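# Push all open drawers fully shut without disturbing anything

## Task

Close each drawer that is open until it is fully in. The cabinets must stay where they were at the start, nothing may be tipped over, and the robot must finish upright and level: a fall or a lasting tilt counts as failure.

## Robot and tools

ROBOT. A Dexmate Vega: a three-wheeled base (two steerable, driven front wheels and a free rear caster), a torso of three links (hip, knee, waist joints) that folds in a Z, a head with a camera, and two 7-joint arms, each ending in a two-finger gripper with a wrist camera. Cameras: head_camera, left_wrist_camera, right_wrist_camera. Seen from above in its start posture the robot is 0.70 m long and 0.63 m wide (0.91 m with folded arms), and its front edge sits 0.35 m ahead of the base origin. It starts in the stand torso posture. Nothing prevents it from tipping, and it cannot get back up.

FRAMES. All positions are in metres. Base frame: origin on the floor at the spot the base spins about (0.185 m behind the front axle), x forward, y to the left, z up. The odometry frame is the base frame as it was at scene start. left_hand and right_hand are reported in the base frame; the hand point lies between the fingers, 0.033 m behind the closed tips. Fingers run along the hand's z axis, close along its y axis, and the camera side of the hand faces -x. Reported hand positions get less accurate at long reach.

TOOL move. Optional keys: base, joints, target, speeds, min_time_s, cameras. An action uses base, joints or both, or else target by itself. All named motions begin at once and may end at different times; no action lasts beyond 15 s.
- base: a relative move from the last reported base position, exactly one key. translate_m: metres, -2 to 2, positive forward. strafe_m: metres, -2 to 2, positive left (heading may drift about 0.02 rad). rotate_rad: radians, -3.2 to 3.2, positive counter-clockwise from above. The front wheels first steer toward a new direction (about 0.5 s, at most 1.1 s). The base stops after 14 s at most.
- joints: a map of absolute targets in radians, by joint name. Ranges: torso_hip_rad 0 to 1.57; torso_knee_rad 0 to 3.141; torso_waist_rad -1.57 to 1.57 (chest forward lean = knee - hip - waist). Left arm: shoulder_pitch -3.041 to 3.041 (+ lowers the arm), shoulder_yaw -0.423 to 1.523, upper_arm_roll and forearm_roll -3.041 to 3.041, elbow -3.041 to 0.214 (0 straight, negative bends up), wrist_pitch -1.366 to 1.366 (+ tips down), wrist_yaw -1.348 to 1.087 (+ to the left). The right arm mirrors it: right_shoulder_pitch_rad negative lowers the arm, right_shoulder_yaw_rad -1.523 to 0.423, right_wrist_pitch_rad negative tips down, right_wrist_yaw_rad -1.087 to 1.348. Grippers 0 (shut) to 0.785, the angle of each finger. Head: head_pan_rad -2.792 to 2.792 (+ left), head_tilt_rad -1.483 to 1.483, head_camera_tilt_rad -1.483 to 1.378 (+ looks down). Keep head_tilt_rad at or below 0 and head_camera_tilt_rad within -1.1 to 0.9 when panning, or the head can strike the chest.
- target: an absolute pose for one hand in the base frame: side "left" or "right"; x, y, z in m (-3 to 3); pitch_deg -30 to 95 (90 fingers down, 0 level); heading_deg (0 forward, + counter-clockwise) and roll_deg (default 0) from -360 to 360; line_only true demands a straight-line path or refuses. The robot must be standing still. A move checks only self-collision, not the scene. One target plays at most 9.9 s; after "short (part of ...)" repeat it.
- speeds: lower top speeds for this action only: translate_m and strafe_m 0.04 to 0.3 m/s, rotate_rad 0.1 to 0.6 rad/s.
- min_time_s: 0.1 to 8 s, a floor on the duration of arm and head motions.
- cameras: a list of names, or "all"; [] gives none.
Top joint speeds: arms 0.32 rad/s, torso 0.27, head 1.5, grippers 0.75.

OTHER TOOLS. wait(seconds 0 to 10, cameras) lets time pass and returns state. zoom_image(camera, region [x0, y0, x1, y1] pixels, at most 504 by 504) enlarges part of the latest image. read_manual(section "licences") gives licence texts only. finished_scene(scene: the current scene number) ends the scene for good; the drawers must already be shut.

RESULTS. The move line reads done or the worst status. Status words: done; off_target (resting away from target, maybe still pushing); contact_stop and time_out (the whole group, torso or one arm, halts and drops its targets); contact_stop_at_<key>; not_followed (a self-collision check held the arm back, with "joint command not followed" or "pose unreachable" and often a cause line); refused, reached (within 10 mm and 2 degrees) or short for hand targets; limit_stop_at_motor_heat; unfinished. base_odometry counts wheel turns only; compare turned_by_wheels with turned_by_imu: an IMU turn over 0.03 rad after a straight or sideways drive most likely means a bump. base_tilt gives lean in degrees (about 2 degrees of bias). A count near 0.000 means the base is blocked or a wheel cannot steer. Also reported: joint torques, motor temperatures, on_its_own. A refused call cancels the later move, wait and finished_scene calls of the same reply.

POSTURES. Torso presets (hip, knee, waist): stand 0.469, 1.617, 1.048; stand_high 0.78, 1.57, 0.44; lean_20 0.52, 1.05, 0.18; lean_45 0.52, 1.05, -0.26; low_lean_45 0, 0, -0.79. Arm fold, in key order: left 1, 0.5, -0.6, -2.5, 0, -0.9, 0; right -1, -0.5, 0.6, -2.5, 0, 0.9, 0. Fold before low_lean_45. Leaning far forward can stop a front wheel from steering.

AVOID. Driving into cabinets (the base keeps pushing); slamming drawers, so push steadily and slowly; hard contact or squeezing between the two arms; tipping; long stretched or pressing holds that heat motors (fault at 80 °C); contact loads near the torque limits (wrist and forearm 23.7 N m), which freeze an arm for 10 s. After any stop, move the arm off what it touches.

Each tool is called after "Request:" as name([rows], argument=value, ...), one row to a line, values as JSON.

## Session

Request:
move(joints={"head_pan_rad": 0, "head_camera_tilt_rad": 0.3}, cameras=["head_camera"])

Request:
move(joints={"head_pan_rad": 1.3, "head_camera_tilt_rad": 0.3}, cameras=["head_camera"])

Request:
move(joints={"head_pan_rad": 2.7, "head_camera_tilt_rad": 0.3,"left_shoulder_pitch_rad":1,"left_shoulder_yaw_rad":0.5,"left_upper_arm_roll_rad":-0.6,"left_elbow_rad":-2.5,"left_forearm_roll_rad":0,"left_wrist_pitch_rad":-0.9,"left_wrist_yaw_rad":0}, cameras=["head_camera"])

Request:
move(joints={"head_pan_rad": -1.3, "head_camera_tilt_rad": 0.3}, cameras=["head_camera"])

Request:
move(joints={"head_pan_rad": -2.4, "head_camera_tilt_rad": 0.3}, cameras=["head_camera"])

Scene clock: 0.83 s.
Joint torques (N m): left_arm=[5.5 1.48 0.04 -4.93 0.37 -2.17 -0.4] | right_arm=[-2.44 0.72 -0.79 -4.65 -0.07 1.81 0.25]
Motor temperatures (°C): left_arm=[27 30 30 30 34 38 35] | right_arm=[29 28 29 31 34 34 35]
move: done
base_odometry: x=+0.000 y=+0.000 heading=+0.000
turned_by_wheels: +0.000
turned_by_imu: +0.000
base_tilt: forward=+0.6 right=-0.1
base_status: not commanded
joint_positions: torso_hip_rad=+0.469 torso_knee_rad=+1.617 torso_waist_rad=+1.048 left_shoulder_pitch_rad=+2.211 left_shoulder_yaw_rad=-0.012 left_upper_arm_roll_rad=-0.018 left_elbow_rad=-1.096 left_forearm_roll_rad=+0.000 left_wrist_pitch_rad=-0.486 left_wrist_yaw_rad=+0.003 left_gripper_rad=+0.005 right_shoulder_pitch_rad=-2.205 right_shoulder_yaw_rad=+0.017 right_upper_arm_roll_rad=+0.000 right_elbow_rad=-1.113 right_forearm_roll_rad=+0.002 right_wrist_pitch_rad=+0.507 right_wrist_yaw_rad=+0.015 right_gripper_rad=+0.005 head_pan_rad=+0.000 head_tilt_rad=+0.000 head_camera_tilt_rad=+0.300
joint_status: all done
chest: x=-0.0111 y=+0.0000 z=+1.4155 quat_wxyz=(+0.999, +0.000, +0.050, +0.000) (m; base frame)
left_hand: x=+0.1837 y=+0.2377 z=+0.5981 quat_wxyz=(+0.408, -0.010, +0.913, +0.007) pitch_deg=+41.8 heading_deg=+1.6 roll_deg=+0.4 back=up (m; base frame)
right_hand: x=+0.2035 y=-0.2175 z=+0.6125 quat_wxyz=(+0.429, +0.006, +0.903, +0.010) pitch_deg=+39.2 heading_deg=+1.0 roll_deg=+1.7 back=up (m; base frame)
pictures: head_camera
Images, in order (width x height): head_camera 896x560.

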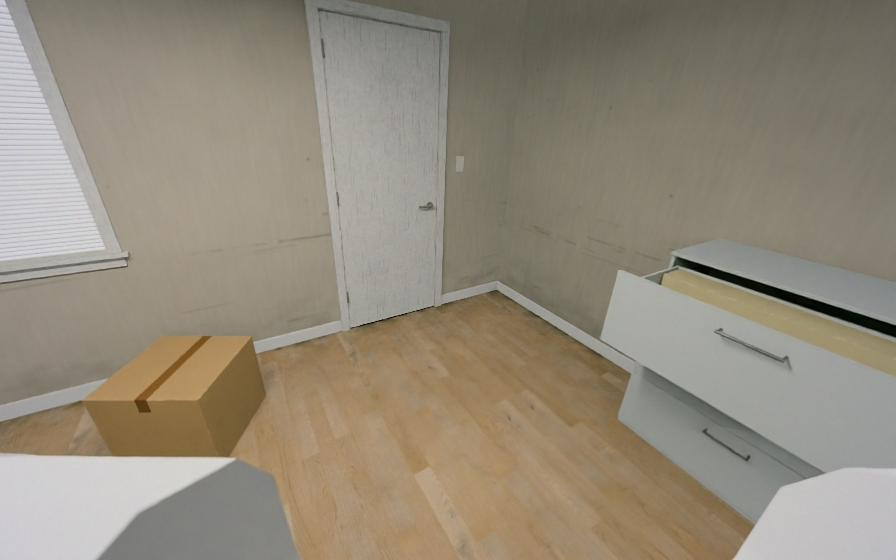

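Scene clock: 2.37 s.
Joint torques (N m): left_arm=[6.05 -0.83 1.05 -5.06 0.54 -1.66 -0.56] | right_arm=[-3.67 0.87 -0.49 -4.72 -0.15 2.59 0.13]
move: done
base_odometry: x=+0.000 y=+0.000 heading=+0.000
turned_by_wheels: +0.000
turned_by_imu: +0.000
base_tilt: forward=+0.6 right=+0.0
base_status: not commanded
joint_positions: torso_hip_rad=+0.469 torso_knee_rad=+1.617 torso_waist_rad=+1.048 left_shoulder_pitch_rad=+2.211 left_shoulder_yaw_rad=-0.012 left_upper_arm_roll_rad=-0.018 left_elbow_rad=-1.096 left_forearm_roll_rad=+0.000 left_wrist_pitch_rad=-0.486 left_wrist_yaw_rad=+0.003 left_gripper_rad=+0.005 right_shoulder_pitch_rad=-2.205 right_shoulder_yaw_rad=+0.017 right_upper_arm_roll_rad=+0.000 right_elbow_rad=-1.113 right_forearm_roll_rad=+0.002 right_wrist_pitch_rad=+0.507 right_wrist_yaw_rad=+0.015 right_gripper_rad=+0.005 head_pan_rad=+1.300 head_tilt_rad=+0.000 head_camera_tilt_rad=+0.300
joint_status: all done
chest: x=-0.0111 y=+0.0000 z=+1.4155 quat_wxyz=(+0.999, +0.000, +0.050, +0.000) (m; base frame)
left_hand: x=+0.1837 y=+0.2377 z=+0.5981 quat_wxyz=(+0.408, -0.010, +0.913, +0.007) pitch_deg=+41.8 heading_deg=+1.6 roll_deg=+0.4 back=up (m; base frame)
right_hand: x=+0.2035 y=-0.2175 z=+0.6125 quat_wxyz=(+0.429, +0.006, +0.903, +0.010) pitch_deg=+39.2 heading_deg=+1.0 roll_deg=+1.7 back=up (m; base frame)
pictures: head_camera
Images, in order (width x height): head_camera 896x560.

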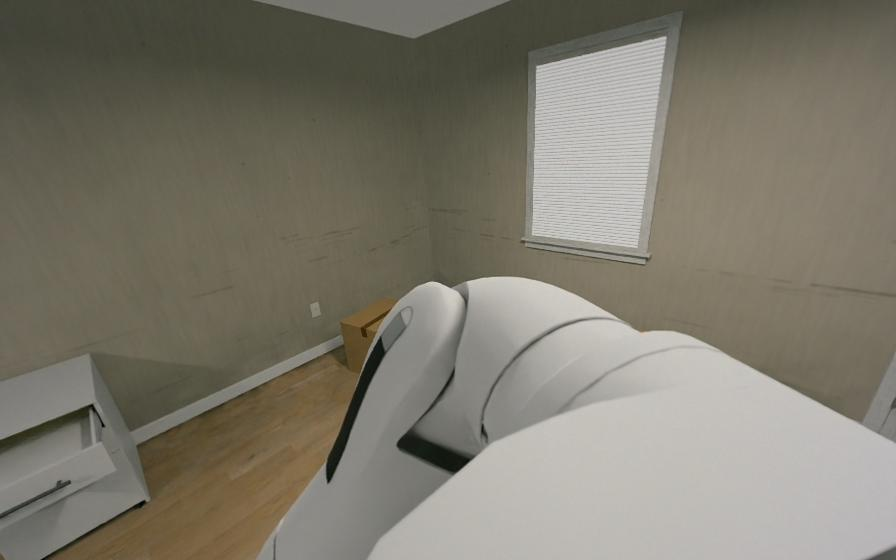

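Scene clock: 8.63 s.
Joint torques (N m): left_arm=[-9.96 6.06 -1.65 1.89 -0.81 2.34 -0.34] | right_arm=[-2.76 0.55 -0.95 -4 0 2.12 0.17]
move: done
base_odometry: x=+0.000 y=+0.000 heading=+0.000
turned_by_wheels: +0.000
turned_by_imu: +0.001
base_tilt: forward=+0.7 right=-0.1
base_status: not commanded
joint_positions: torso_hip_rad=+0.469 torso_knee_rad=+1.617 torso_waist_rad=+1.048 left_shoulder_pitch_rad=+1.005 left_shoulder_yaw_rad=+0.497 left_upper_arm_roll_rad=-0.597 left_elbow_rad=-2.494 left_forearm_roll_rad=+0.000 left_wrist_pitch_rad=-0.898 left_wrist_yaw_rad=+0.000 left_gripper_rad=+0.005 right_shoulder_pitch_rad=-2.205 right_shoulder_yaw_rad=+0.017 right_upper_arm_roll_rad=+0.000 right_elbow_rad=-1.113 right_forearm_roll_rad=+0.002 right_wrist_pitch_rad=+0.507 right_wrist_yaw_rad=+0.015 right_gripper_rad=+0.005 head_pan_rad=+2.700 head_tilt_rad=+0.000 head_camera_tilt_rad=+0.300
joint_status: all done
chest: x=-0.0111 y=+0.0000 z=+1.4155 quat_wxyz=(+0.999, +0.000, +0.050, +0.000) (m; base frame)
left_hand: x=-0.0193 y=+0.1561 z=+1.7192 quat_wxyz=(+0.842, +0.203, -0.392, +0.309) pitch_deg=-37.6 heading_deg=-132.5 roll_deg=-7.3 back=down (m; base frame)
right_hand: x=+0.2035 y=-0.2175 z=+0.6125 quat_wxyz=(+0.429, +0.006, +0.903, +0.010) pitch_deg=+39.2 heading_deg=+1.0 roll_deg=+1.7 back=up (m; base frame)
pictures: head_camera
Images, in order (width x height): head_camera 896x560.

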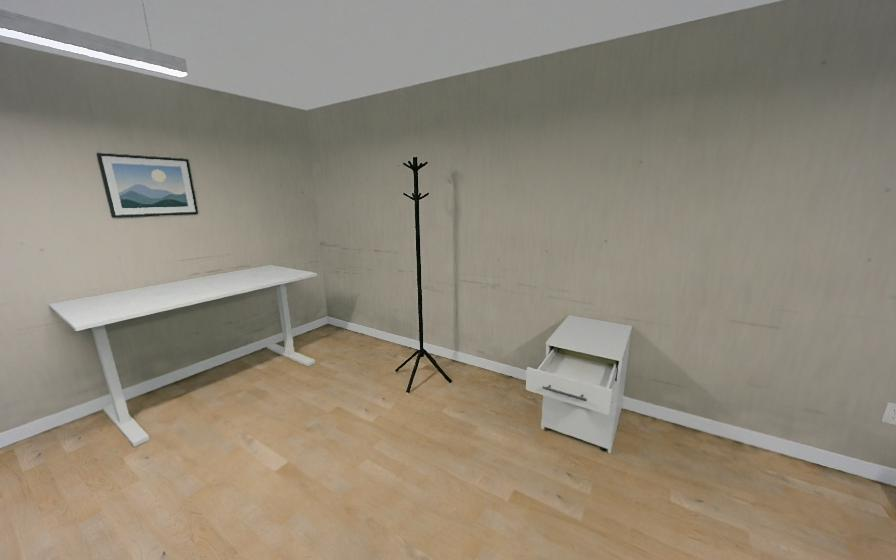

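Scene clock: 11.97 s.
Joint torques (N m): left_arm=[-10.16 6.29 -3.26 1.34 -0.58 2.33 -0.57] | right_arm=[-2.51 0.5 -0.5 -4.46 -0.06 1.82 0.26]
move: done
base_odometry: x=+0.000 y=+0.000 heading=+0.000
turned_by_wheels: +0.000
turned_by_imu: +0.001
base_tilt: forward=+0.7 right=-0.1
base_status: not commanded
joint_positions: torso_hip_rad=+0.469 torso_knee_rad=+1.617 torso_waist_rad=+1.048 left_shoulder_pitch_rad=+1.000 left_shoulder_yaw_rad=+0.500 left_upper_arm_roll_rad=-0.600 left_elbow_rad=-2.500 left_forearm_roll_rad=+0.000 left_wrist_pitch_rad=-0.900 left_wrist_yaw_rad=+0.000 left_gripper_rad=+0.005 right_shoulder_pitch_rad=-2.205 right_shoulder_yaw_rad=+0.017 right_upper_arm_roll_rad=+0.000 right_elbow_rad=-1.113 right_forearm_roll_rad=+0.002 right_wrist_pitch_rad=+0.507 right_wrist_yaw_rad=+0.015 right_gripper_rad=+0.005 head_pan_rad=-1.300 head_tilt_rad=+0.000 head_camera_tilt_rad=+0.300
joint_status: all done
chest: x=-0.0111 y=+0.0000 z=+1.4155 quat_wxyz=(+0.999, +0.000, +0.050, +0.000) (m; base frame)
left_hand: x=-0.0239 y=+0.1533 z=+1.7167 quat_wxyz=(+0.839, +0.205, -0.398, +0.310) pitch_deg=-36.8 heading_deg=-132.5 roll_deg=-6.9 back=down (m; base frame)
right_hand: x=+0.2035 y=-0.2175 z=+0.6125 quat_wxyz=(+0.429, +0.006, +0.903, +0.010) pitch_deg=+39.2 heading_deg=+1.0 roll_deg=+1.7 back=up (m; base frame)
pictures: head_camera
Images, in order (width x height): head_camera 896x560.

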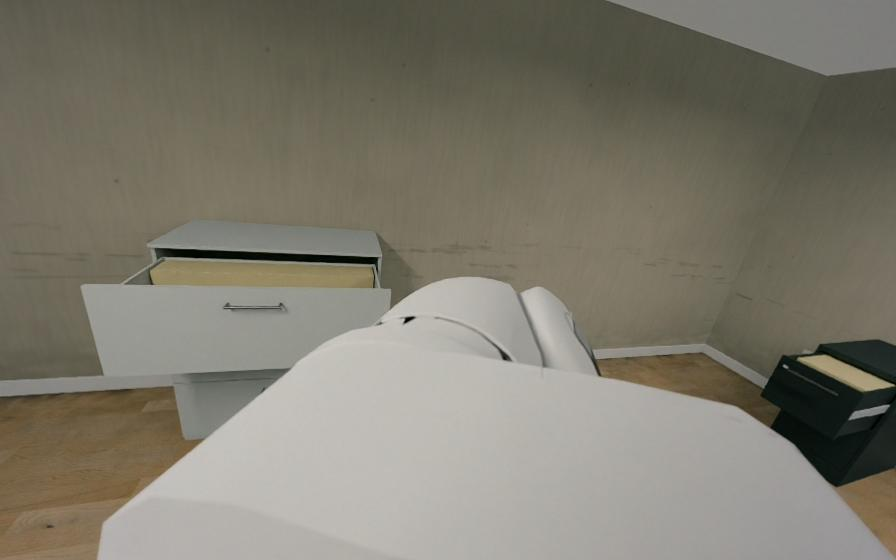

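Scene clock: 13.37 s.
Joint torques (N m): left_arm=[-8.73 6.8 -1.39 1.77 0.03 1.99 -0.35] | right_arm=[-1.75 -0.41 -0.7 -4.86 -0.03 2.28 0.17]
move: done
base_odometry: x=+0.000 y=+0.000 heading=+0.000
turned_by_wheels: +0.000
turned_by_imu: +0.000
base_tilt: forward=+0.6 right=-0.1
base_status: not commanded
joint_positions: torso_hip_rad=+0.469 torso_knee_rad=+1.617 torso_waist_rad=+1.048 left_shoulder_pitch_rad=+1.000 left_shoulder_yaw_rad=+0.500 left_upper_arm_roll_rad=-0.600 left_elbow_rad=-2.500 left_forearm_roll_rad=+0.000 left_wrist_pitch_rad=-0.900 left_wrist_yaw_rad=+0.000 left_gripper_rad=+0.005 right_shoulder_pitch_rad=-2.205 right_shoulder_yaw_rad=+0.017 right_upper_arm_roll_rad=+0.000 right_elbow_rad=-1.113 right_forearm_roll_rad=+0.002 right_wrist_pitch_rad=+0.507 right_wrist_yaw_rad=+0.015 right_gripper_rad=+0.005 head_pan_rad=-2.400 head_tilt_rad=+0.000 head_camera_tilt_rad=+0.300
joint_status: all done
chest: x=-0.0111 y=+0.0000 z=+1.4155 quat_wxyz=(+0.999, +0.000, +0.050, +0.000) (m; base frame)
left_hand: x=-0.0239 y=+0.1533 z=+1.7167 quat_wxyz=(+0.839, +0.205, -0.398, +0.310) pitch_deg=-36.8 heading_deg=-132.5 roll_deg=-6.9 back=down (m; base frame)
right_hand: x=+0.2035 y=-0.2175 z=+0.6125 quat_wxyz=(+0.429, +0.006, +0.903, +0.010) pitch_deg=+39.2 heading_deg=+1.0 roll_deg=+1.7 back=up (m; base frame)
pictures: head_camera
Images, in order (width x height): head_camera 896x560.

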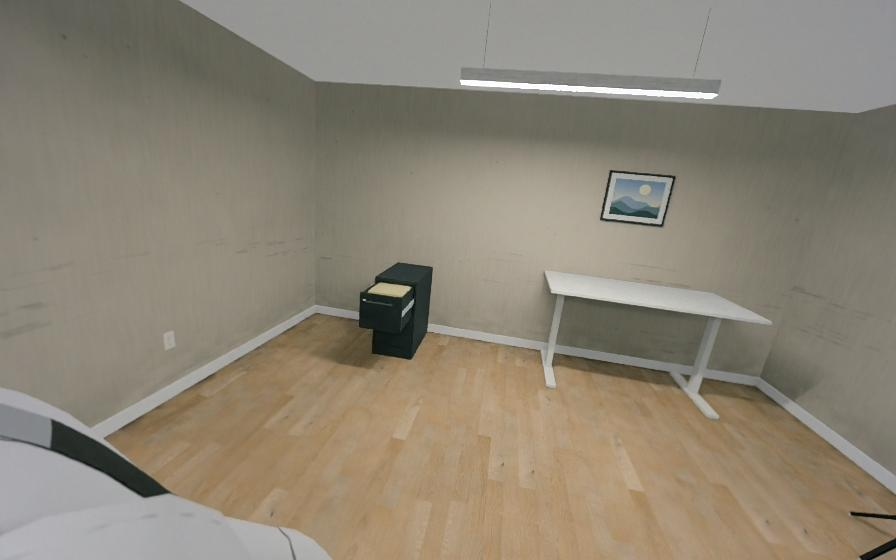

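Request:
move(base={"rotate_rad":-1.11}, joints={"right_shoulder_pitch_rad":-0.601,"right_shoulder_yaw_rad":-0.814,"right_upper_arm_roll_rad":-0.667,"right_elbow_rad":-2.223,"right_forearm_roll_rad":-1.815,"right_wrist_pitch_rad":0.521,"right_wrist_yaw_rad":1.114,"head_pan_rad":0,"head_camera_tilt_rad":0.3}, cameras=["head_camera"])

Request:
move(base={"strafe_m":0.55}, joints={"torso_hip_rad":0,"torso_knee_rad":0.5,"torso_waist_rad":0,"head_camera_tilt_rad":-0.1}, cameras=["head_camera","right_wrist_camera"])

Scene clock: 48.23 s.
Joint torques (N m): left_arm=[-10.15 6.46 -2.82 1.43 0.07 2.47 0.09] | right_arm=[21.62 -3.77 7.06 -5.91 -2.2 -1.48 0.39]
move: done
base_odometry: x=+0.001 y=+0.000 heading=-1.112
turned_by_wheels: -1.112
turned_by_imu: -1.088
base_tilt: forward=+0.7 right=-0.2
base_status: done
joint_positions: torso_hip_rad=+0.469 torso_knee_rad=+1.617 torso_waist_rad=+1.048 left_shoulder_pitch_rad=+1.000 left_shoulder_yaw_rad=+0.500 left_upper_arm_roll_rad=-0.600 left_elbow_rad=-2.500 left_forearm_roll_rad=+0.000 left_wrist_pitch_rad=-0.900 left_wrist_yaw_rad=+0.000 left_gripper_rad=+0.005 right_shoulder_pitch_rad=-0.607 right_shoulder_yaw_rad=-0.811 right_upper_arm_roll_rad=-0.664 right_elbow_rad=-2.219 right_forearm_roll_rad=-1.809 right_wrist_pitch_rad=+0.521 right_wrist_yaw_rad=+1.110 right_gripper_rad=+0.005 head_pan_rad=+0.000 head_tilt_rad=+0.000 head_camera_tilt_rad=+0.300
joint_status: all done
chest: x=-0.0111 y=+0.0000 z=+1.4155 quat_wxyz=(+0.999, +0.000, +0.050, +0.000) (m; base frame)
left_hand: x=-0.0239 y=+0.1532 z=+1.7166 quat_wxyz=(+0.839, +0.205, -0.398, +0.310) pitch_deg=-36.8 heading_deg=-132.5 roll_deg=-6.9 back=down (m; base frame)
right_hand: x=+0.7267 y=-0.1485 z=+1.4330 quat_wxyz=(+0.003, -0.693, +0.000, -0.721) pitch_deg=-2.2 heading_deg=+0.3 roll_deg=+0.3 back=down (m; base frame)
pictures: head_camera
Images, in order (width x height): head_camera 896x560.

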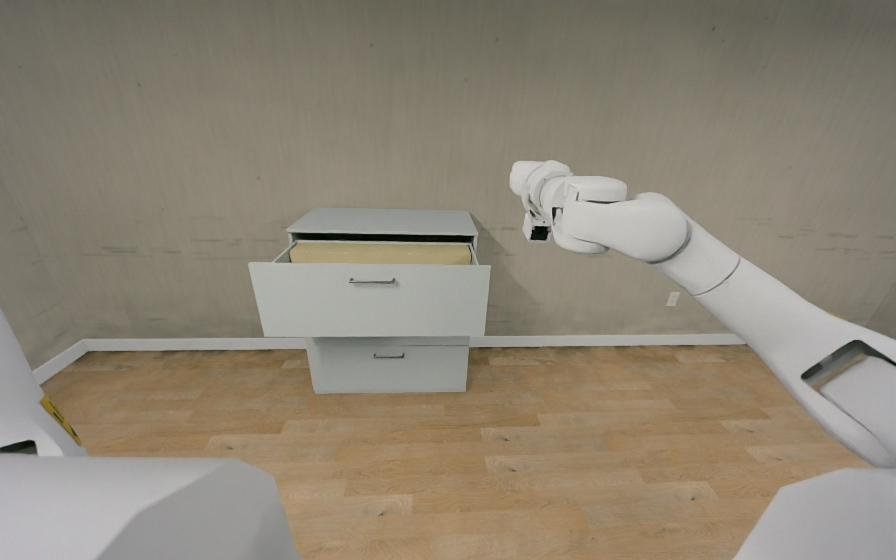

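Scene clock: 53.67 s.
Joint torques (N m): left_arm=[-6.08 8.14 -6.32 -2.19 -1.05 1.31 0.19] | right_arm=[20.14 -3.22 6.28 -7.62 -1.86 -1.6 0.11]
move: done
base_odometry: x=+0.491 y=+0.247 heading=-1.103
turned_by_wheels: +0.008
turned_by_imu: +0.005
base_tilt: forward=+0.6 right=-0.1
base_status: done
joint_positions: torso_hip_rad=+0.000 torso_knee_rad=+0.500 torso_waist_rad=+0.000 left_shoulder_pitch_rad=+1.000 left_shoulder_yaw_rad=+0.500 left_upper_arm_roll_rad=-0.600 left_elbow_rad=-2.500 left_forearm_roll_rad=+0.000 left_wrist_pitch_rad=-0.900 left_wrist_yaw_rad=+0.000 left_gripper_rad=+0.005 right_shoulder_pitch_rad=-0.601 right_shoulder_yaw_rad=-0.814 right_upper_arm_roll_rad=-0.667 right_elbow_rad=-2.223 right_forearm_roll_rad=-1.815 right_wrist_pitch_rad=+0.521 right_wrist_yaw_rad=+1.114 right_gripper_rad=+0.005 head_pan_rad=+0.000 head_tilt_rad=+0.000 head_camera_tilt_rad=-0.100
joint_status: all done
chest: x=+0.0122 y=+0.0000 z=+1.0850 quat_wxyz=(+0.969, +0.000, +0.247, +0.000) (m; base frame)
left_hand: x=+0.1177 y=+0.1532 z=+1.3674 quat_wxyz=(+0.901, +0.262, -0.224, +0.263) pitch_deg=-49.7 heading_deg=-114.2 roll_deg=-33.3 back=down (m; base frame)
right_hand: x=+0.6996 y=-0.1499 z=+0.8188 quat_wxyz=(+0.000, -0.820, +0.000, -0.573) pitch_deg=+20.1 heading_deg=+0.0 roll_deg=+0.0 back=down (m; base frame)
pictures: head_camera, right_wrist_camera
Images, in order (width x height): head_camera 896x560, right_wrist_camera 672x420.

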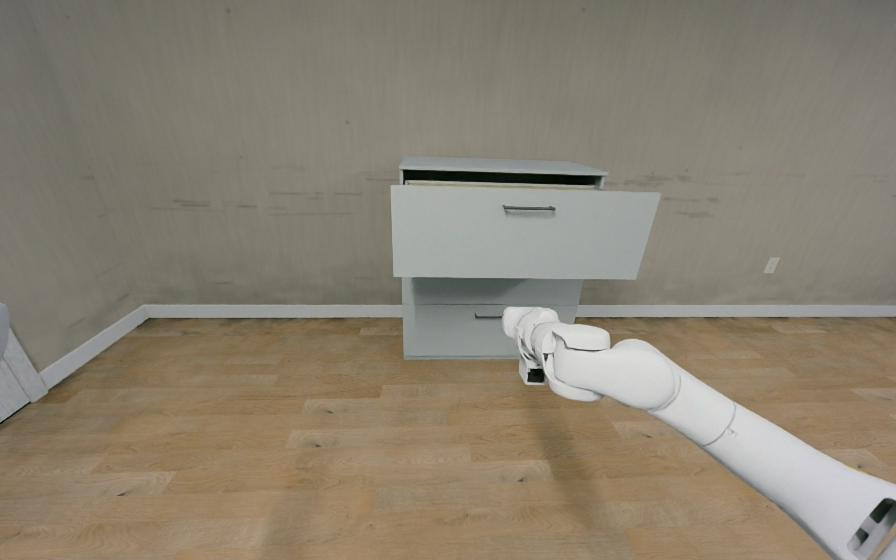

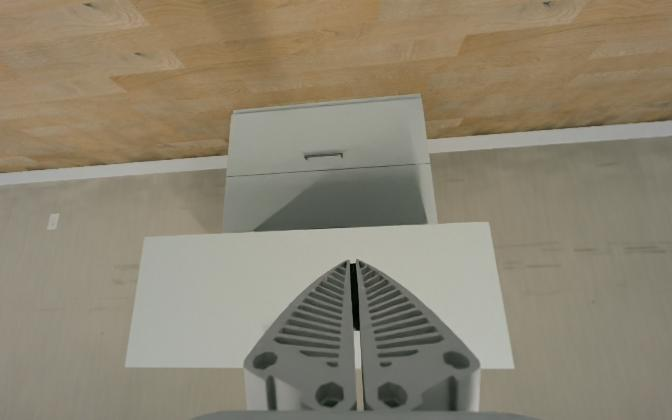

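Request:
move(base={"translate_m":0.42}, cameras=[])

Request:
move(base={"translate_m":0.29}, speeds={"translate_m":0.12}, cameras=["head_camera","right_wrist_camera"])

Scene clock: 65.50 s.
Joint torques (N m): left_arm=[-9.09 6.89 -5.28 -1.06 -0.5 0.85 0.31] | right_arm=[19.82 -3.82 6.39 -7.44 -1.86 -1.34 0.16]
move: done
base_odometry: x=+0.681 y=-0.127 heading=-1.104
turned_by_wheels: -0.001
turned_by_imu: +0.000
base_tilt: forward=+0.7 right=-0.1
base_status: done
joint_positions: torso_hip_rad=+0.000 torso_knee_rad=+0.500 torso_waist_rad=+0.000 left_shoulder_pitch_rad=+1.000 left_shoulder_yaw_rad=+0.500 left_upper_arm_roll_rad=-0.600 left_elbow_rad=-2.500 left_forearm_roll_rad=+0.000 left_wrist_pitch_rad=-0.900 left_wrist_yaw_rad=+0.000 left_gripper_rad=+0.005 right_shoulder_pitch_rad=-0.601 right_shoulder_yaw_rad=-0.814 right_upper_arm_roll_rad=-0.667 right_elbow_rad=-2.223 right_forearm_roll_rad=-1.815 right_wrist_pitch_rad=+0.521 right_wrist_yaw_rad=+1.114 right_gripper_rad=+0.005 head_pan_rad=+0.000 head_tilt_rad=+0.000 head_camera_tilt_rad=-0.100
joint_status: not commanded
chest: x=+0.0122 y=+0.0000 z=+1.0850 quat_wxyz=(+0.969, +0.000, +0.247, +0.000) (m; base frame)
left_hand: x=+0.1177 y=+0.1532 z=+1.3673 quat_wxyz=(+0.901, +0.262, -0.224, +0.263) pitch_deg=-49.7 heading_deg=-114.2 roll_deg=-33.3 back=down (m; base frame)
right_hand: x=+0.6997 y=-0.1499 z=+0.8188 quat_wxyz=(+0.000, -0.820, +0.000, -0.573) pitch_deg=+20.1 heading_deg=+0.0 roll_deg=+0.0 back=down (m; base frame)
pictures: none
No camera images: "cameras" was empty.

Scene clock: 68.83 s.
Joint torques (N m): left_arm=[-9.05 6.66 -6.58 -1.92 -0.89 0.67 0.67] | right_arm=[19.8 -3.31 10.94 -4.59 -1.9 -2.2 0.22]
move: done
base_odometry: x=+0.813 y=-0.386 heading=-1.104
turned_by_wheels: +0.000
turned_by_imu: +0.000
base_tilt: forward=+0.7 right=+0.0
base_status: done
joint_positions: torso_hip_rad=+0.000 torso_knee_rad=+0.500 torso_waist_rad=+0.000 left_shoulder_pitch_rad=+1.000 left_shoulder_yaw_rad=+0.500 left_upper_arm_roll_rad=-0.600 left_elbow_rad=-2.500 left_forearm_roll_rad=+0.000 left_wrist_pitch_rad=-0.900 left_wrist_yaw_rad=+0.000 left_gripper_rad=+0.005 right_shoulder_pitch_rad=-0.601 right_shoulder_yaw_rad=-0.814 right_upper_arm_roll_rad=-0.667 right_elbow_rad=-2.223 right_forearm_roll_rad=-1.815 right_wrist_pitch_rad=+0.521 right_wrist_yaw_rad=+1.114 right_gripper_rad=+0.005 head_pan_rad=+0.000 head_tilt_rad=+0.000 head_camera_tilt_rad=-0.100
joint_status: not commanded
chest: x=+0.0121 y=+0.0000 z=+1.0850 quat_wxyz=(+0.969, +0.000, +0.247, +0.000) (m; base frame)
left_hand: x=+0.1177 y=+0.1532 z=+1.3673 quat_wxyz=(+0.901, +0.262, -0.224, +0.263) pitch_deg=-49.7 heading_deg=-114.2 roll_deg=-33.3 back=down (m; base frame)
right_hand: x=+0.6995 y=-0.1497 z=+0.8187 quat_wxyz=(+0.000, -0.820, -0.001, -0.573) pitch_deg=+20.1 heading_deg=+0.0 roll_deg=+0.0 back=down (m; base frame)
pictures: head_camera, right_wrist_camera
Images, in order (width x height): head_camera 896x560, right_wrist_camera 672x420.

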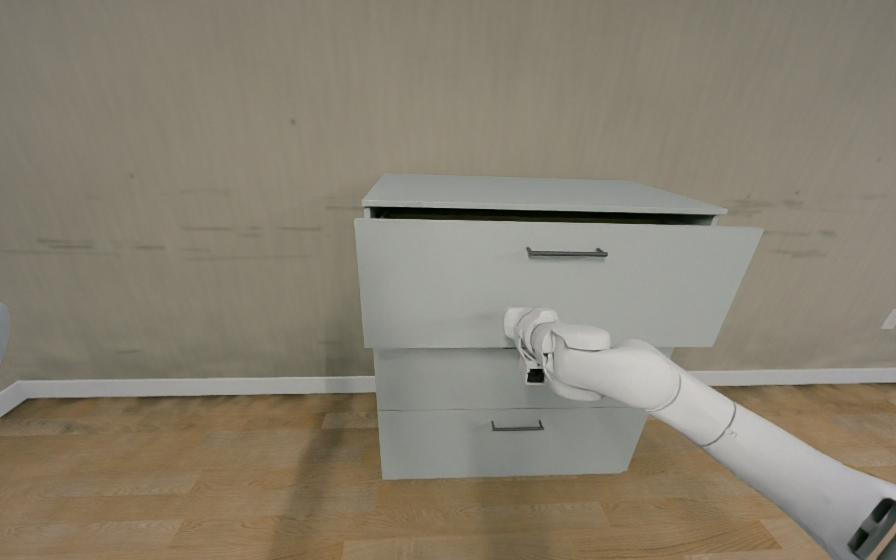

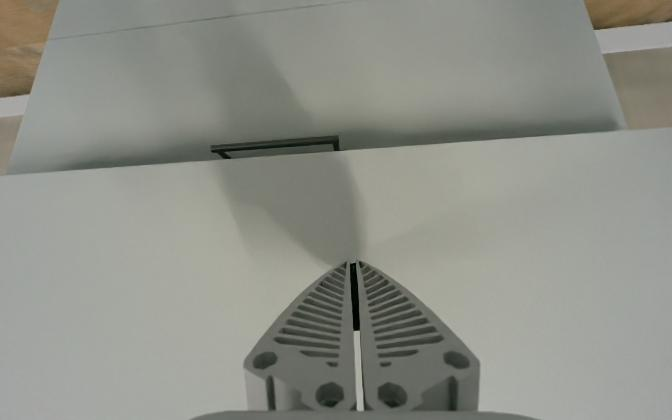

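Request:
move(base={"translate_m":0.125}, speeds={"translate_m":0.08}, cameras=["head_camera","right_wrist_camera"])

Request:
zoom_image(camera="head_camera", region=[330, 180, 780, 440])

Scene clock: 74.53 s.
Joint torques (N m): left_arm=[-6.89 7.17 -5.08 -2.76 -0.99 1.41 -0.02] | right_arm=[19.3 -2.98 10.87 -1.63 -3.68 -2.55 -0.07]
move: done
base_odometry: x=+0.869 y=-0.498 heading=-1.105
turned_by_wheels: -0.001
turned_by_imu: +0.000
base_tilt: forward=+0.6 right=-0.1
base_status: done
joint_positions: torso_hip_rad=+0.000 torso_knee_rad=+0.500 torso_waist_rad=+0.000 left_shoulder_pitch_rad=+1.000 left_shoulder_yaw_rad=+0.500 left_upper_arm_roll_rad=-0.600 left_elbow_rad=-2.500 left_forearm_roll_rad=+0.000 left_wrist_pitch_rad=-0.900 left_wrist_yaw_rad=+0.000 left_gripper_rad=+0.005 right_shoulder_pitch_rad=-0.601 right_shoulder_yaw_rad=-0.814 right_upper_arm_roll_rad=-0.667 right_elbow_rad=-2.223 right_forearm_roll_rad=-1.814 right_wrist_pitch_rad=+0.521 right_wrist_yaw_rad=+1.114 right_gripper_rad=+0.005 head_pan_rad=+0.000 head_tilt_rad=+0.000 head_camera_tilt_rad=-0.100
joint_status: not commanded
chest: x=+0.0119 y=+0.0000 z=+1.0850 quat_wxyz=(+0.969, +0.000, +0.247, +0.000) (m; base frame)
left_hand: x=+0.1174 y=+0.1532 z=+1.3674 quat_wxyz=(+0.901, +0.262, -0.224, +0.263) pitch_deg=-49.7 heading_deg=-114.2 roll_deg=-33.2 back=down (m; base frame)
right_hand: x=+0.6993 y=-0.1496 z=+0.8189 quat_wxyz=(+0.000, -0.820, -0.001, -0.573) pitch_deg=+20.1 heading_deg=+0.0 roll_deg=+0.0 back=down (m; base frame)
pictures: head_camera, right_wrist_camera
Images, in order (width x height): head_camera 896x560, right_wrist_camera 672x420.

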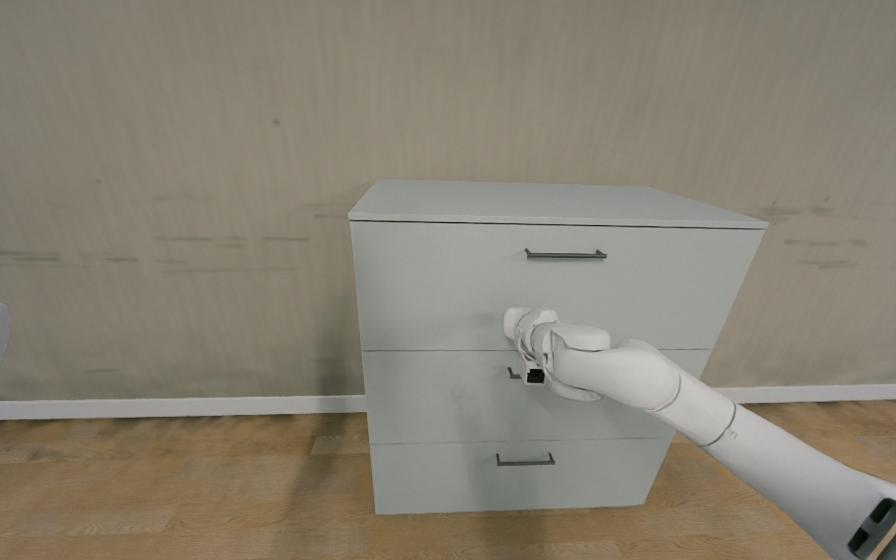

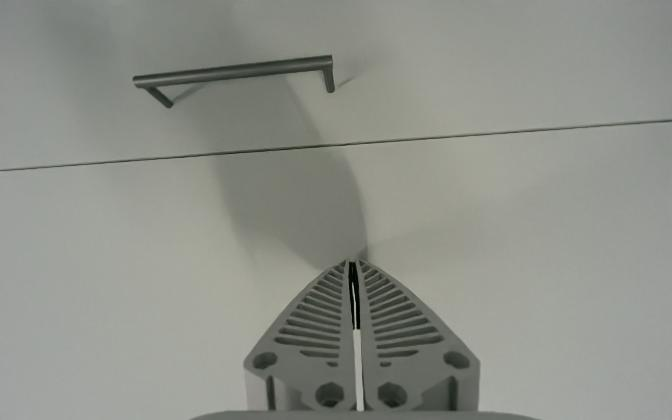

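Scaled by 1.120 from the camera's 896x560 image, which has a finer 960x600 frame.

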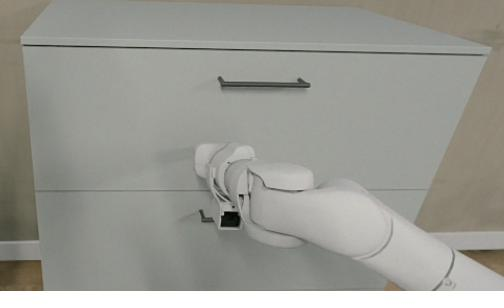

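Request:
move(base={"translate_m":0.008}, speeds={"translate_m":0.04}, cameras=[])

Request:
move(base={"translate_m":-0.3}, cameras=["head_camera"])

Request:
move(base={"rotate_rad":-1.575}, cameras=["head_camera"])

Request:
move(base={"translate_m":1.2}, cameras=["head_camera"])

Scene clock: 99.83 s.
Joint torques (N m): left_arm=[-6.15 8.8 -6.04 -2.39 -0.65 1.92 0.66] | right_arm=[19.25 -1.98 13.19 3.36 -6.03 -3.37 -0.82]
move: done
base_odometry: x=+0.873 y=-0.504 heading=-1.106
turned_by_wheels: -0.001
turned_by_imu: -0.001
base_tilt: forward=+0.7 right=-0.1
base_status: done
joint_positions: torso_hip_rad=+0.000 torso_knee_rad=+0.500 torso_waist_rad=+0.000 left_shoulder_pitch_rad=+1.000 left_shoulder_yaw_rad=+0.500 left_upper_arm_roll_rad=-0.600 left_elbow_rad=-2.500 left_forearm_roll_rad=+0.000 left_wrist_pitch_rad=-0.900 left_wrist_yaw_rad=+0.000 left_gripper_rad=+0.005 right_shoulder_pitch_rad=-0.601 right_shoulder_yaw_rad=-0.814 right_upper_arm_roll_rad=-0.667 right_elbow_rad=-2.224 right_forearm_roll_rad=-1.814 right_wrist_pitch_rad=+0.522 right_wrist_yaw_rad=+1.114 right_gripper_rad=+0.005 head_pan_rad=+0.000 head_tilt_rad=+0.000 head_camera_tilt_rad=-0.100
joint_status: not commanded
chest: x=+0.0116 y=+0.0000 z=+1.0850 quat_wxyz=(+0.969, +0.000, +0.247, +0.000) (m; base frame)
left_hand: x=+0.1169 y=+0.1532 z=+1.3674 quat_wxyz=(+0.901, +0.262, -0.224, +0.263) pitch_deg=-49.7 heading_deg=-114.3 roll_deg=-33.2 back=down (m; base frame)
right_hand: x=+0.6989 y=-0.1493 z=+0.8191 quat_wxyz=(+0.000, -0.820, -0.001, -0.573) pitch_deg=+20.1 heading_deg=+0.1 roll_deg=+0.0 back=down (m; base frame)
pictures: none
No camera images: "cameras" was empty.

Scene clock: 102.50 s.
Joint torques (N m): left_arm=[-7.46 6.86 -5.03 -2.23 -0.2 1.89 0.5] | right_arm=[20.03 -3.02 13.28 -4.84 -1.75 -1.41 -0.18]
move: done
base_odometry: x=+0.738 y=-0.237 heading=-1.107
turned_by_wheels: -0.001
turned_by_imu: +0.000
base_tilt: forward=+0.6 right=-0.1
base_status: done
joint_positions: torso_hip_rad=+0.000 torso_knee_rad=+0.500 torso_waist_rad=+0.000 left_shoulder_pitch_rad=+1.000 left_shoulder_yaw_rad=+0.500 left_upper_arm_roll_rad=-0.600 left_elbow_rad=-2.500 left_forearm_roll_rad=+0.000 left_wrist_pitch_rad=-0.900 left_wrist_yaw_rad=+0.000 left_gripper_rad=+0.005 right_shoulder_pitch_rad=-0.601 right_shoulder_yaw_rad=-0.814 right_upper_arm_roll_rad=-0.667 right_elbow_rad=-2.223 right_forearm_roll_rad=-1.815 right_wrist_pitch_rad=+0.521 right_wrist_yaw_rad=+1.114 right_gripper_rad=+0.005 head_pan_rad=+0.000 head_tilt_rad=+0.000 head_camera_tilt_rad=-0.100
joint_status: not commanded
chest: x=+0.0121 y=+0.0000 z=+1.0850 quat_wxyz=(+0.969, +0.000, +0.247, +0.000) (m; base frame)
left_hand: x=+0.1177 y=+0.1532 z=+1.3673 quat_wxyz=(+0.901, +0.262, -0.224, +0.263) pitch_deg=-49.7 heading_deg=-114.2 roll_deg=-33.3 back=down (m; base frame)
right_hand: x=+0.6994 y=-0.1497 z=+0.8187 quat_wxyz=(+0.000, -0.820, -0.001, -0.572) pitch_deg=+20.2 heading_deg=+0.0 roll_deg=-0.1 back=down (m; base frame)
pictures: head_camera
Images, in order (width x height): head_camera 896x560.

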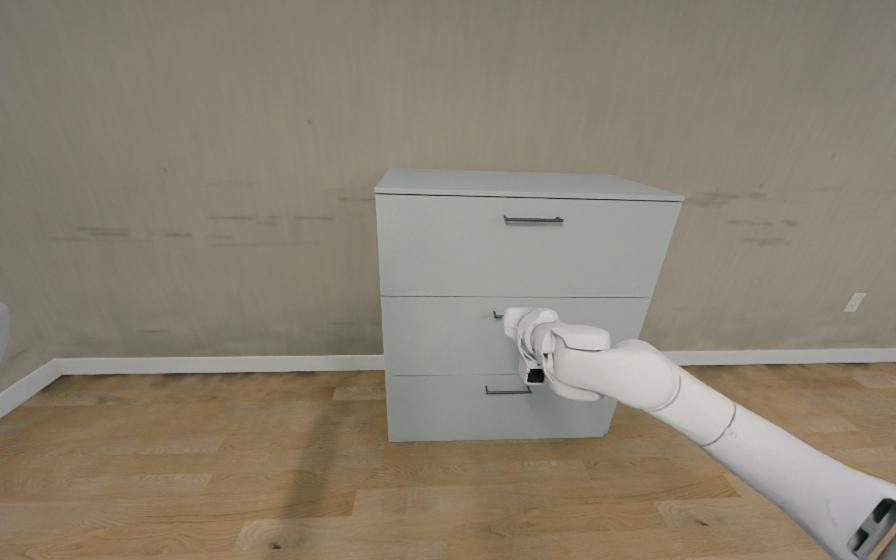

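Scene clock: 106.70 s.
Joint torques (N m): left_arm=[-6.24 7.4 -1.96 -3.17 -0.03 1.95 0.58] | right_arm=[19.16 -3.57 13.32 -4.21 -1.68 -1.44 -0.15]
move: done
base_odometry: x=+0.739 y=-0.238 heading=-2.684
turned_by_wheels: -1.577
turned_by_imu: -1.547
base_tilt: forward=+0.7 right=-0.1
base_status: done
joint_positions: torso_hip_rad=+0.000 torso_knee_rad=+0.500 torso_waist_rad=+0.000 left_shoulder_pitch_rad=+1.000 left_shoulder_yaw_rad=+0.500 left_upper_arm_roll_rad=-0.600 left_elbow_rad=-2.500 left_forearm_roll_rad=+0.000 left_wrist_pitch_rad=-0.900 left_wrist_yaw_rad=+0.000 left_gripper_rad=+0.005 right_shoulder_pitch_rad=-0.601 right_shoulder_yaw_rad=-0.814 right_upper_arm_roll_rad=-0.667 right_elbow_rad=-2.223 right_forearm_roll_rad=-1.815 right_wrist_pitch_rad=+0.521 right_wrist_yaw_rad=+1.114 right_gripper_rad=+0.005 head_pan_rad=+0.000 head_tilt_rad=+0.000 head_camera_tilt_rad=-0.100
joint_status: not commanded
chest: x=+0.0121 y=+0.0000 z=+1.0850 quat_wxyz=(+0.969, +0.000, +0.247, +0.000) (m; base frame)
left_hand: x=+0.1177 y=+0.1532 z=+1.3673 quat_wxyz=(+0.901, +0.262, -0.224, +0.263) pitch_deg=-49.7 heading_deg=-114.2 roll_deg=-33.3 back=down (m; base frame)
right_hand: x=+0.6994 y=-0.1497 z=+0.8187 quat_wxyz=(+0.000, -0.820, -0.001, -0.572) pitch_deg=+20.2 heading_deg=+0.0 roll_deg=-0.1 back=down (m; base frame)
pictures: head_camera
Images, in order (width x height): head_camera 896x560.

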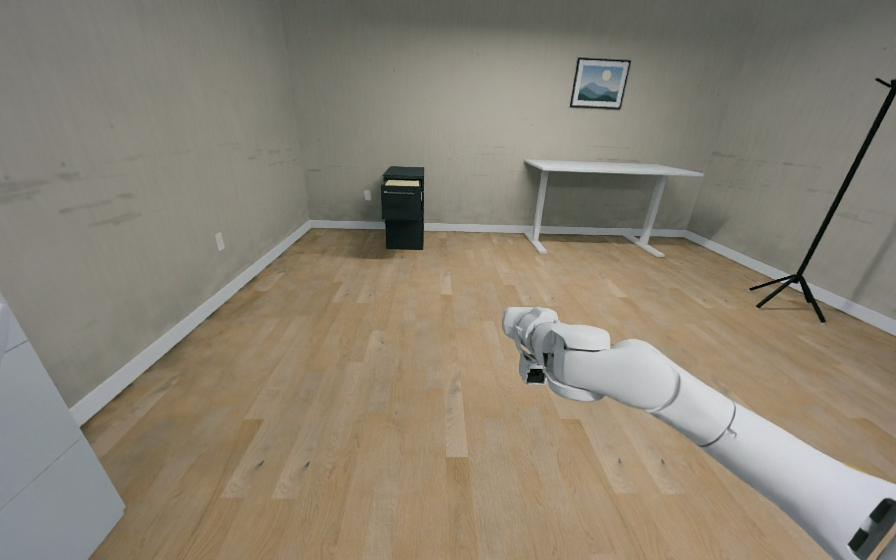

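Scene clock: 112.50 s.
Joint torques (N m): left_arm=[-10.11 5 -5.25 -1.64 -1.43 0.39 0.39] | right_arm=[19.16 -3.26 13.12 -4.18 -1.71 -1.64 -0.09]
move: done
base_odometry: x=-0.337 y=-0.771 heading=-2.684
turned_by_wheels: +0.000
turned_by_imu: +0.001
base_tilt: forward=+0.6 right=-0.1
base_status: done
joint_positions: torso_hip_rad=+0.000 torso_knee_rad=+0.500 torso_waist_rad=+0.000 left_shoulder_pitch_rad=+1.000 left_shoulder_yaw_rad=+0.500 left_upper_arm_roll_rad=-0.600 left_elbow_rad=-2.500 left_forearm_roll_rad=+0.000 left_wrist_pitch_rad=-0.900 left_wrist_yaw_rad=+0.000 left_gripper_rad=+0.005 right_shoulder_pitch_rad=-0.601 right_shoulder_yaw_rad=-0.814 right_upper_arm_roll_rad=-0.667 right_elbow_rad=-2.223 right_forearm_roll_rad=-1.815 right_wrist_pitch_rad=+0.521 right_wrist_yaw_rad=+1.114 right_gripper_rad=+0.005 head_pan_rad=+0.000 head_tilt_rad=+0.000 head_camera_tilt_rad=-0.100
joint_status: not commanded
chest: x=+0.0122 y=+0.0000 z=+1.0850 quat_wxyz=(+0.969, +0.000, +0.247, +0.000) (m; base frame)
left_hand: x=+0.1178 y=+0.1532 z=+1.3673 quat_wxyz=(+0.901, +0.262, -0.224, +0.263) pitch_deg=-49.7 heading_deg=-114.2 roll_deg=-33.3 back=down (m; base frame)
right_hand: x=+0.6995 y=-0.1497 z=+0.8186 quat_wxyz=(+0.000, -0.820, -0.001, -0.572) pitch_deg=+20.2 heading_deg=+0.0 roll_deg=-0.1 back=down (m; base frame)
pictures: head_camera
Images, in order (width x height): head_camera 896x560.

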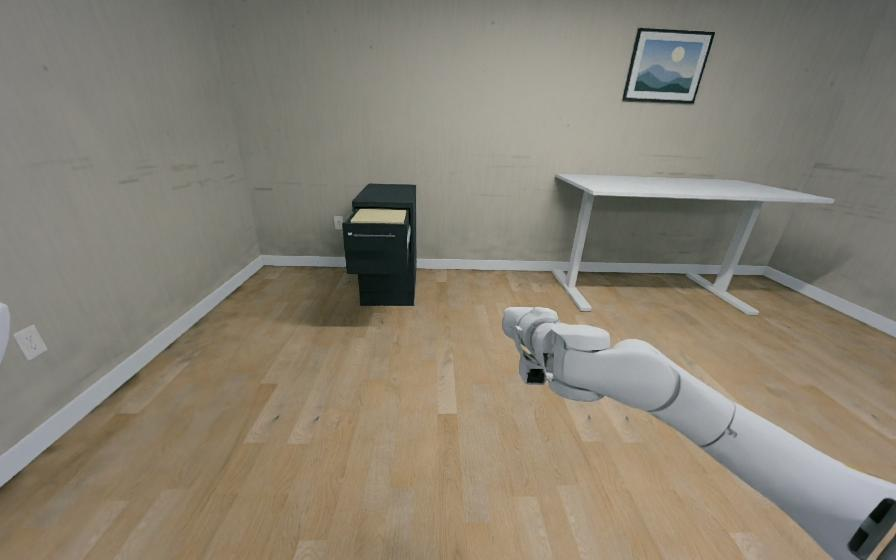

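Request:
move(base={"strafe_m": 0.55}, cameras=["head_camera"])

Request:
move(base={"translate_m": 0.6}, cameras=["head_camera"])

Scene clock: 146.73 s.
Joint torques (N m): left_arm=[-6.96 6.78 -5.07 -2.17 -1.12 0.68 0.34] | right_arm=[18.87 -2.83 13.33 -4.92 -1.65 -2.26 -0.07]
move: done
base_odometry: x=-0.091 y=-1.262 heading=-2.680
turned_by_wheels: +0.005
turned_by_imu: +0.000
base_tilt: forward=+0.7 right=-0.1
base_status: done
joint_positions: torso_hip_rad=+0.000 torso_knee_rad=+0.500 torso_waist_rad=+0.000 left_shoulder_pitch_rad=+1.000 left_shoulder_yaw_rad=+0.500 left_upper_arm_roll_rad=-0.600 left_elbow_rad=-2.500 left_forearm_roll_rad=+0.000 left_wrist_pitch_rad=-0.900 left_wrist_yaw_rad=+0.000 left_gripper_rad=+0.005 right_shoulder_pitch_rad=-0.601 right_shoulder_yaw_rad=-0.814 right_upper_arm_roll_rad=-0.667 right_elbow_rad=-2.223 right_forearm_roll_rad=-1.815 right_wrist_pitch_rad=+0.521 right_wrist_yaw_rad=+1.114 right_gripper_rad=+0.005 head_pan_rad=+0.000 head_tilt_rad=+0.000 head_camera_tilt_rad=-0.100
joint_status: not commanded
chest: x=+0.0122 y=+0.0000 z=+1.0850 quat_wxyz=(+0.969, +0.000, +0.247, +0.000) (m; base frame)
left_hand: x=+0.1178 y=+0.1532 z=+1.3673 quat_wxyz=(+0.901, +0.262, -0.224, +0.263) pitch_deg=-49.7 heading_deg=-114.2 roll_deg=-33.3 back=down (m; base frame)
right_hand: x=+0.6995 y=-0.1497 z=+0.8186 quat_wxyz=(+0.000, -0.820, -0.001, -0.572) pitch_deg=+20.2 heading_deg=+0.0 roll_deg=-0.1 back=down (m; base frame)
pictures: head_camera
Images, in order (width x height): head_camera 896x560.

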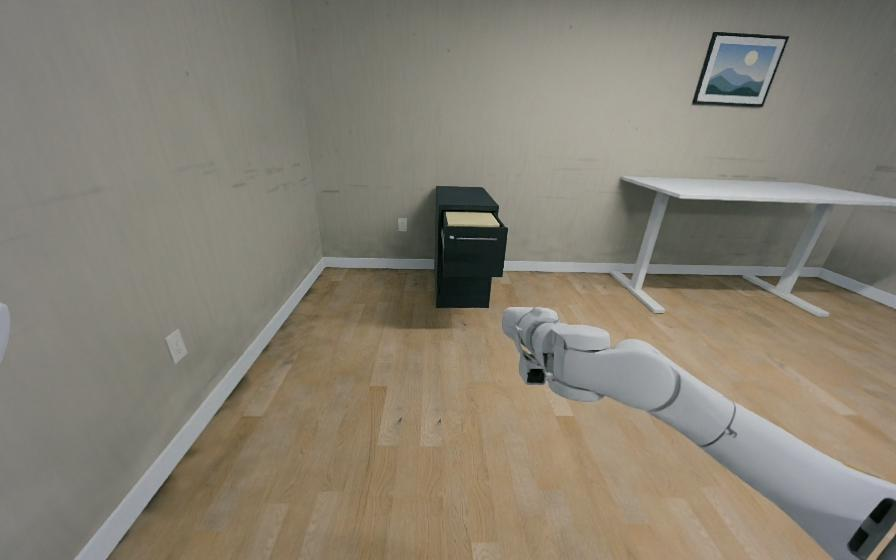

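Scene clock: 150.83 s.
Joint torques (N m): left_arm=[-8.34 6.44 -4.3 -3.59 -0.46 0.84 0.88] | right_arm=[19.72 -2.36 12.77 -4.06 -1.6 -1.31 -0.01]
move: done
base_odometry: x=-0.628 y=-1.530 heading=-2.681
turned_by_wheels: -0.001
turned_by_imu: -0.001
base_tilt: forward=+0.7 right=-0.1
base_status: done
joint_positions: torso_hip_rad=+0.000 torso_knee_rad=+0.500 torso_waist_rad=+0.000 left_shoulder_pitch_rad=+1.000 left_shoulder_yaw_rad=+0.500 left_upper_arm_roll_rad=-0.600 left_elbow_rad=-2.500 left_forearm_roll_rad=+0.000 left_wrist_pitch_rad=-0.900 left_wrist_yaw_rad=+0.000 left_gripper_rad=+0.005 right_shoulder_pitch_rad=-0.601 right_shoulder_yaw_rad=-0.814 right_upper_arm_roll_rad=-0.667 right_elbow_rad=-2.223 right_forearm_roll_rad=-1.815 right_wrist_pitch_rad=+0.521 right_wrist_yaw_rad=+1.114 right_gripper_rad=+0.005 head_pan_rad=+0.000 head_tilt_rad=+0.000 head_camera_tilt_rad=-0.100
joint_status: not commanded
chest: x=+0.0122 y=+0.0000 z=+1.0850 quat_wxyz=(+0.969, +0.000, +0.247, +0.000) (m; base frame)
left_hand: x=+0.1178 y=+0.1532 z=+1.3673 quat_wxyz=(+0.901, +0.262, -0.224, +0.263) pitch_deg=-49.7 heading_deg=-114.2 roll_deg=-33.3 back=down (m; base frame)
right_hand: x=+0.6995 y=-0.1497 z=+0.8186 quat_wxyz=(+0.000, -0.820, -0.001, -0.572) pitch_deg=+20.2 heading_deg=+0.0 roll_deg=-0.1 back=down (m; base frame)
pictures: head_camera
Images, in order (width x height): head_camera 896x560.

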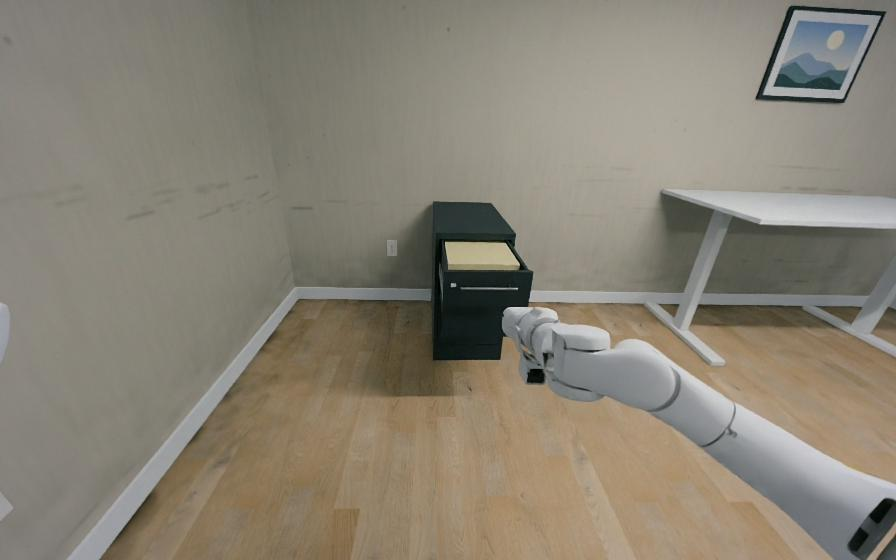

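Request:
move(target={"side":"right","x":0.70,"y":-0.12,"z":0.62,"pitch_deg":25,"heading_deg":0,"roll_deg":180}, cameras=[])

Request:
move(base={"translate_m": 0.2}, cameras=["head_camera","right_wrist_camera"])

Scene clock: 166.10 s.
Joint torques (N m): left_arm=[-8.34 6.57 -4.18 -1.06 -1.31 1.17 0.86] | right_arm=[7.04 0.46 4.78 -5.97 -1.9 -2.36 -0.32]
move: done
base_odometry: x=-0.628 y=-1.530 heading=-2.681
turned_by_wheels: +0.000
turned_by_imu: +0.001
base_tilt: forward=+0.8 right=-0.1
base_status: not commanded
joint_positions: torso_hip_rad=+0.000 torso_knee_rad=+0.500 torso_waist_rad=+0.000 left_shoulder_pitch_rad=+1.000 left_shoulder_yaw_rad=+0.500 left_upper_arm_roll_rad=-0.600 left_elbow_rad=-2.500 left_forearm_roll_rad=+0.000 left_wrist_pitch_rad=-0.900 left_wrist_yaw_rad=+0.000 left_gripper_rad=+0.005 right_shoulder_pitch_rad=-0.710 right_shoulder_yaw_rad=-0.631 right_upper_arm_roll_rad=-0.897 right_elbow_rad=-1.800 right_forearm_roll_rad=-2.139 right_wrist_pitch_rad=+0.250 right_wrist_yaw_rad=+0.883 right_gripper_rad=+0.005 head_pan_rad=+0.000 head_tilt_rad=+0.000 head_camera_tilt_rad=-0.100
joint_status: not commanded
chest: x=+0.0122 y=+0.0000 z=+1.0850 quat_wxyz=(+0.969, +0.000, +0.247, +0.000) (m; base frame)
left_hand: x=+0.1178 y=+0.1532 z=+1.3673 quat_wxyz=(+0.901, +0.262, -0.224, +0.263) pitch_deg=-49.7 heading_deg=-114.2 roll_deg=-33.3 back=down (m; base frame)
right_hand: x=+0.7004 y=-0.1206 z=+0.6223 quat_wxyz=(+0.000, -0.843, +0.000, -0.538) pitch_deg=+25.0 heading_deg=+0.0 roll_deg=+0.0 back=down (m; base frame)
right_hand_status: reached (straight line, planned for 1.8 s): 2 mm and 0.1 deg off.
pictures: none
No camera images: "cameras" was empty.

Scene clock: 168.27 s.
Joint torques (N m): left_arm=[-7.44 6.07 -4.43 -2.5 -0.39 1.12 0.49] | right_arm=[7.54 1.95 4.72 -5.94 -1.88 -2.28 -0.11]
move: done
base_odometry: x=-0.807 y=-1.619 heading=-2.681
turned_by_wheels: -0.001
turned_by_imu: +0.000
base_tilt: forward=+0.6 right=+0.0
base_status: done
joint_positions: torso_hip_rad=+0.000 torso_knee_rad=+0.500 torso_waist_rad=+0.000 left_shoulder_pitch_rad=+1.000 left_shoulder_yaw_rad=+0.500 left_upper_arm_roll_rad=-0.600 left_elbow_rad=-2.500 left_forearm_roll_rad=+0.000 left_wrist_pitch_rad=-0.900 left_wrist_yaw_rad=+0.000 left_gripper_rad=+0.005 right_shoulder_pitch_rad=-0.711 right_shoulder_yaw_rad=-0.629 right_upper_arm_roll_rad=-0.899 right_elbow_rad=-1.794 right_forearm_roll_rad=-2.142 right_wrist_pitch_rad=+0.247 right_wrist_yaw_rad=+0.881 right_gripper_rad=+0.005 head_pan_rad=+0.000 head_tilt_rad=+0.000 head_camera_tilt_rad=-0.100
joint_status: not commanded
chest: x=+0.0122 y=+0.0000 z=+1.0850 quat_wxyz=(+0.969, +0.000, +0.247, +0.000) (m; base frame)
left_hand: x=+0.1178 y=+0.1532 z=+1.3673 quat_wxyz=(+0.901, +0.262, -0.224, +0.263) pitch_deg=-49.7 heading_deg=-114.2 roll_deg=-33.3 back=down (m; base frame)
right_hand: x=+0.7001 y=-0.1201 z=+0.6201 quat_wxyz=(+0.000, -0.843, +0.000, -0.537) pitch_deg=+25.0 heading_deg=+0.0 roll_deg=+0.0 back=down (m; base frame)
pictures: head_camera, right_wrist_camera
Images, in order (width x height): head_camera 896x560, right_wrist_camera 672x420.

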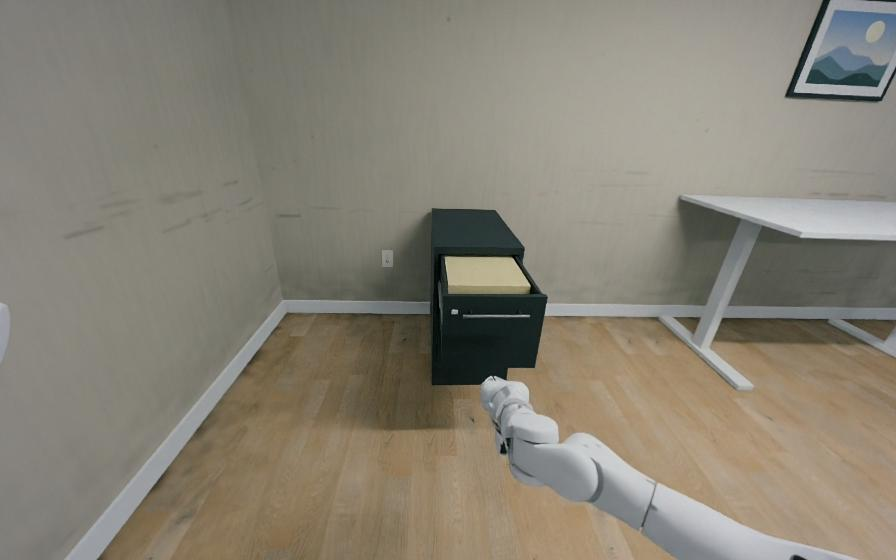

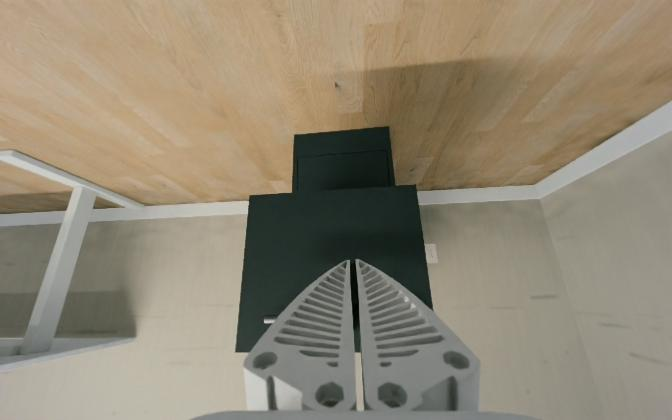

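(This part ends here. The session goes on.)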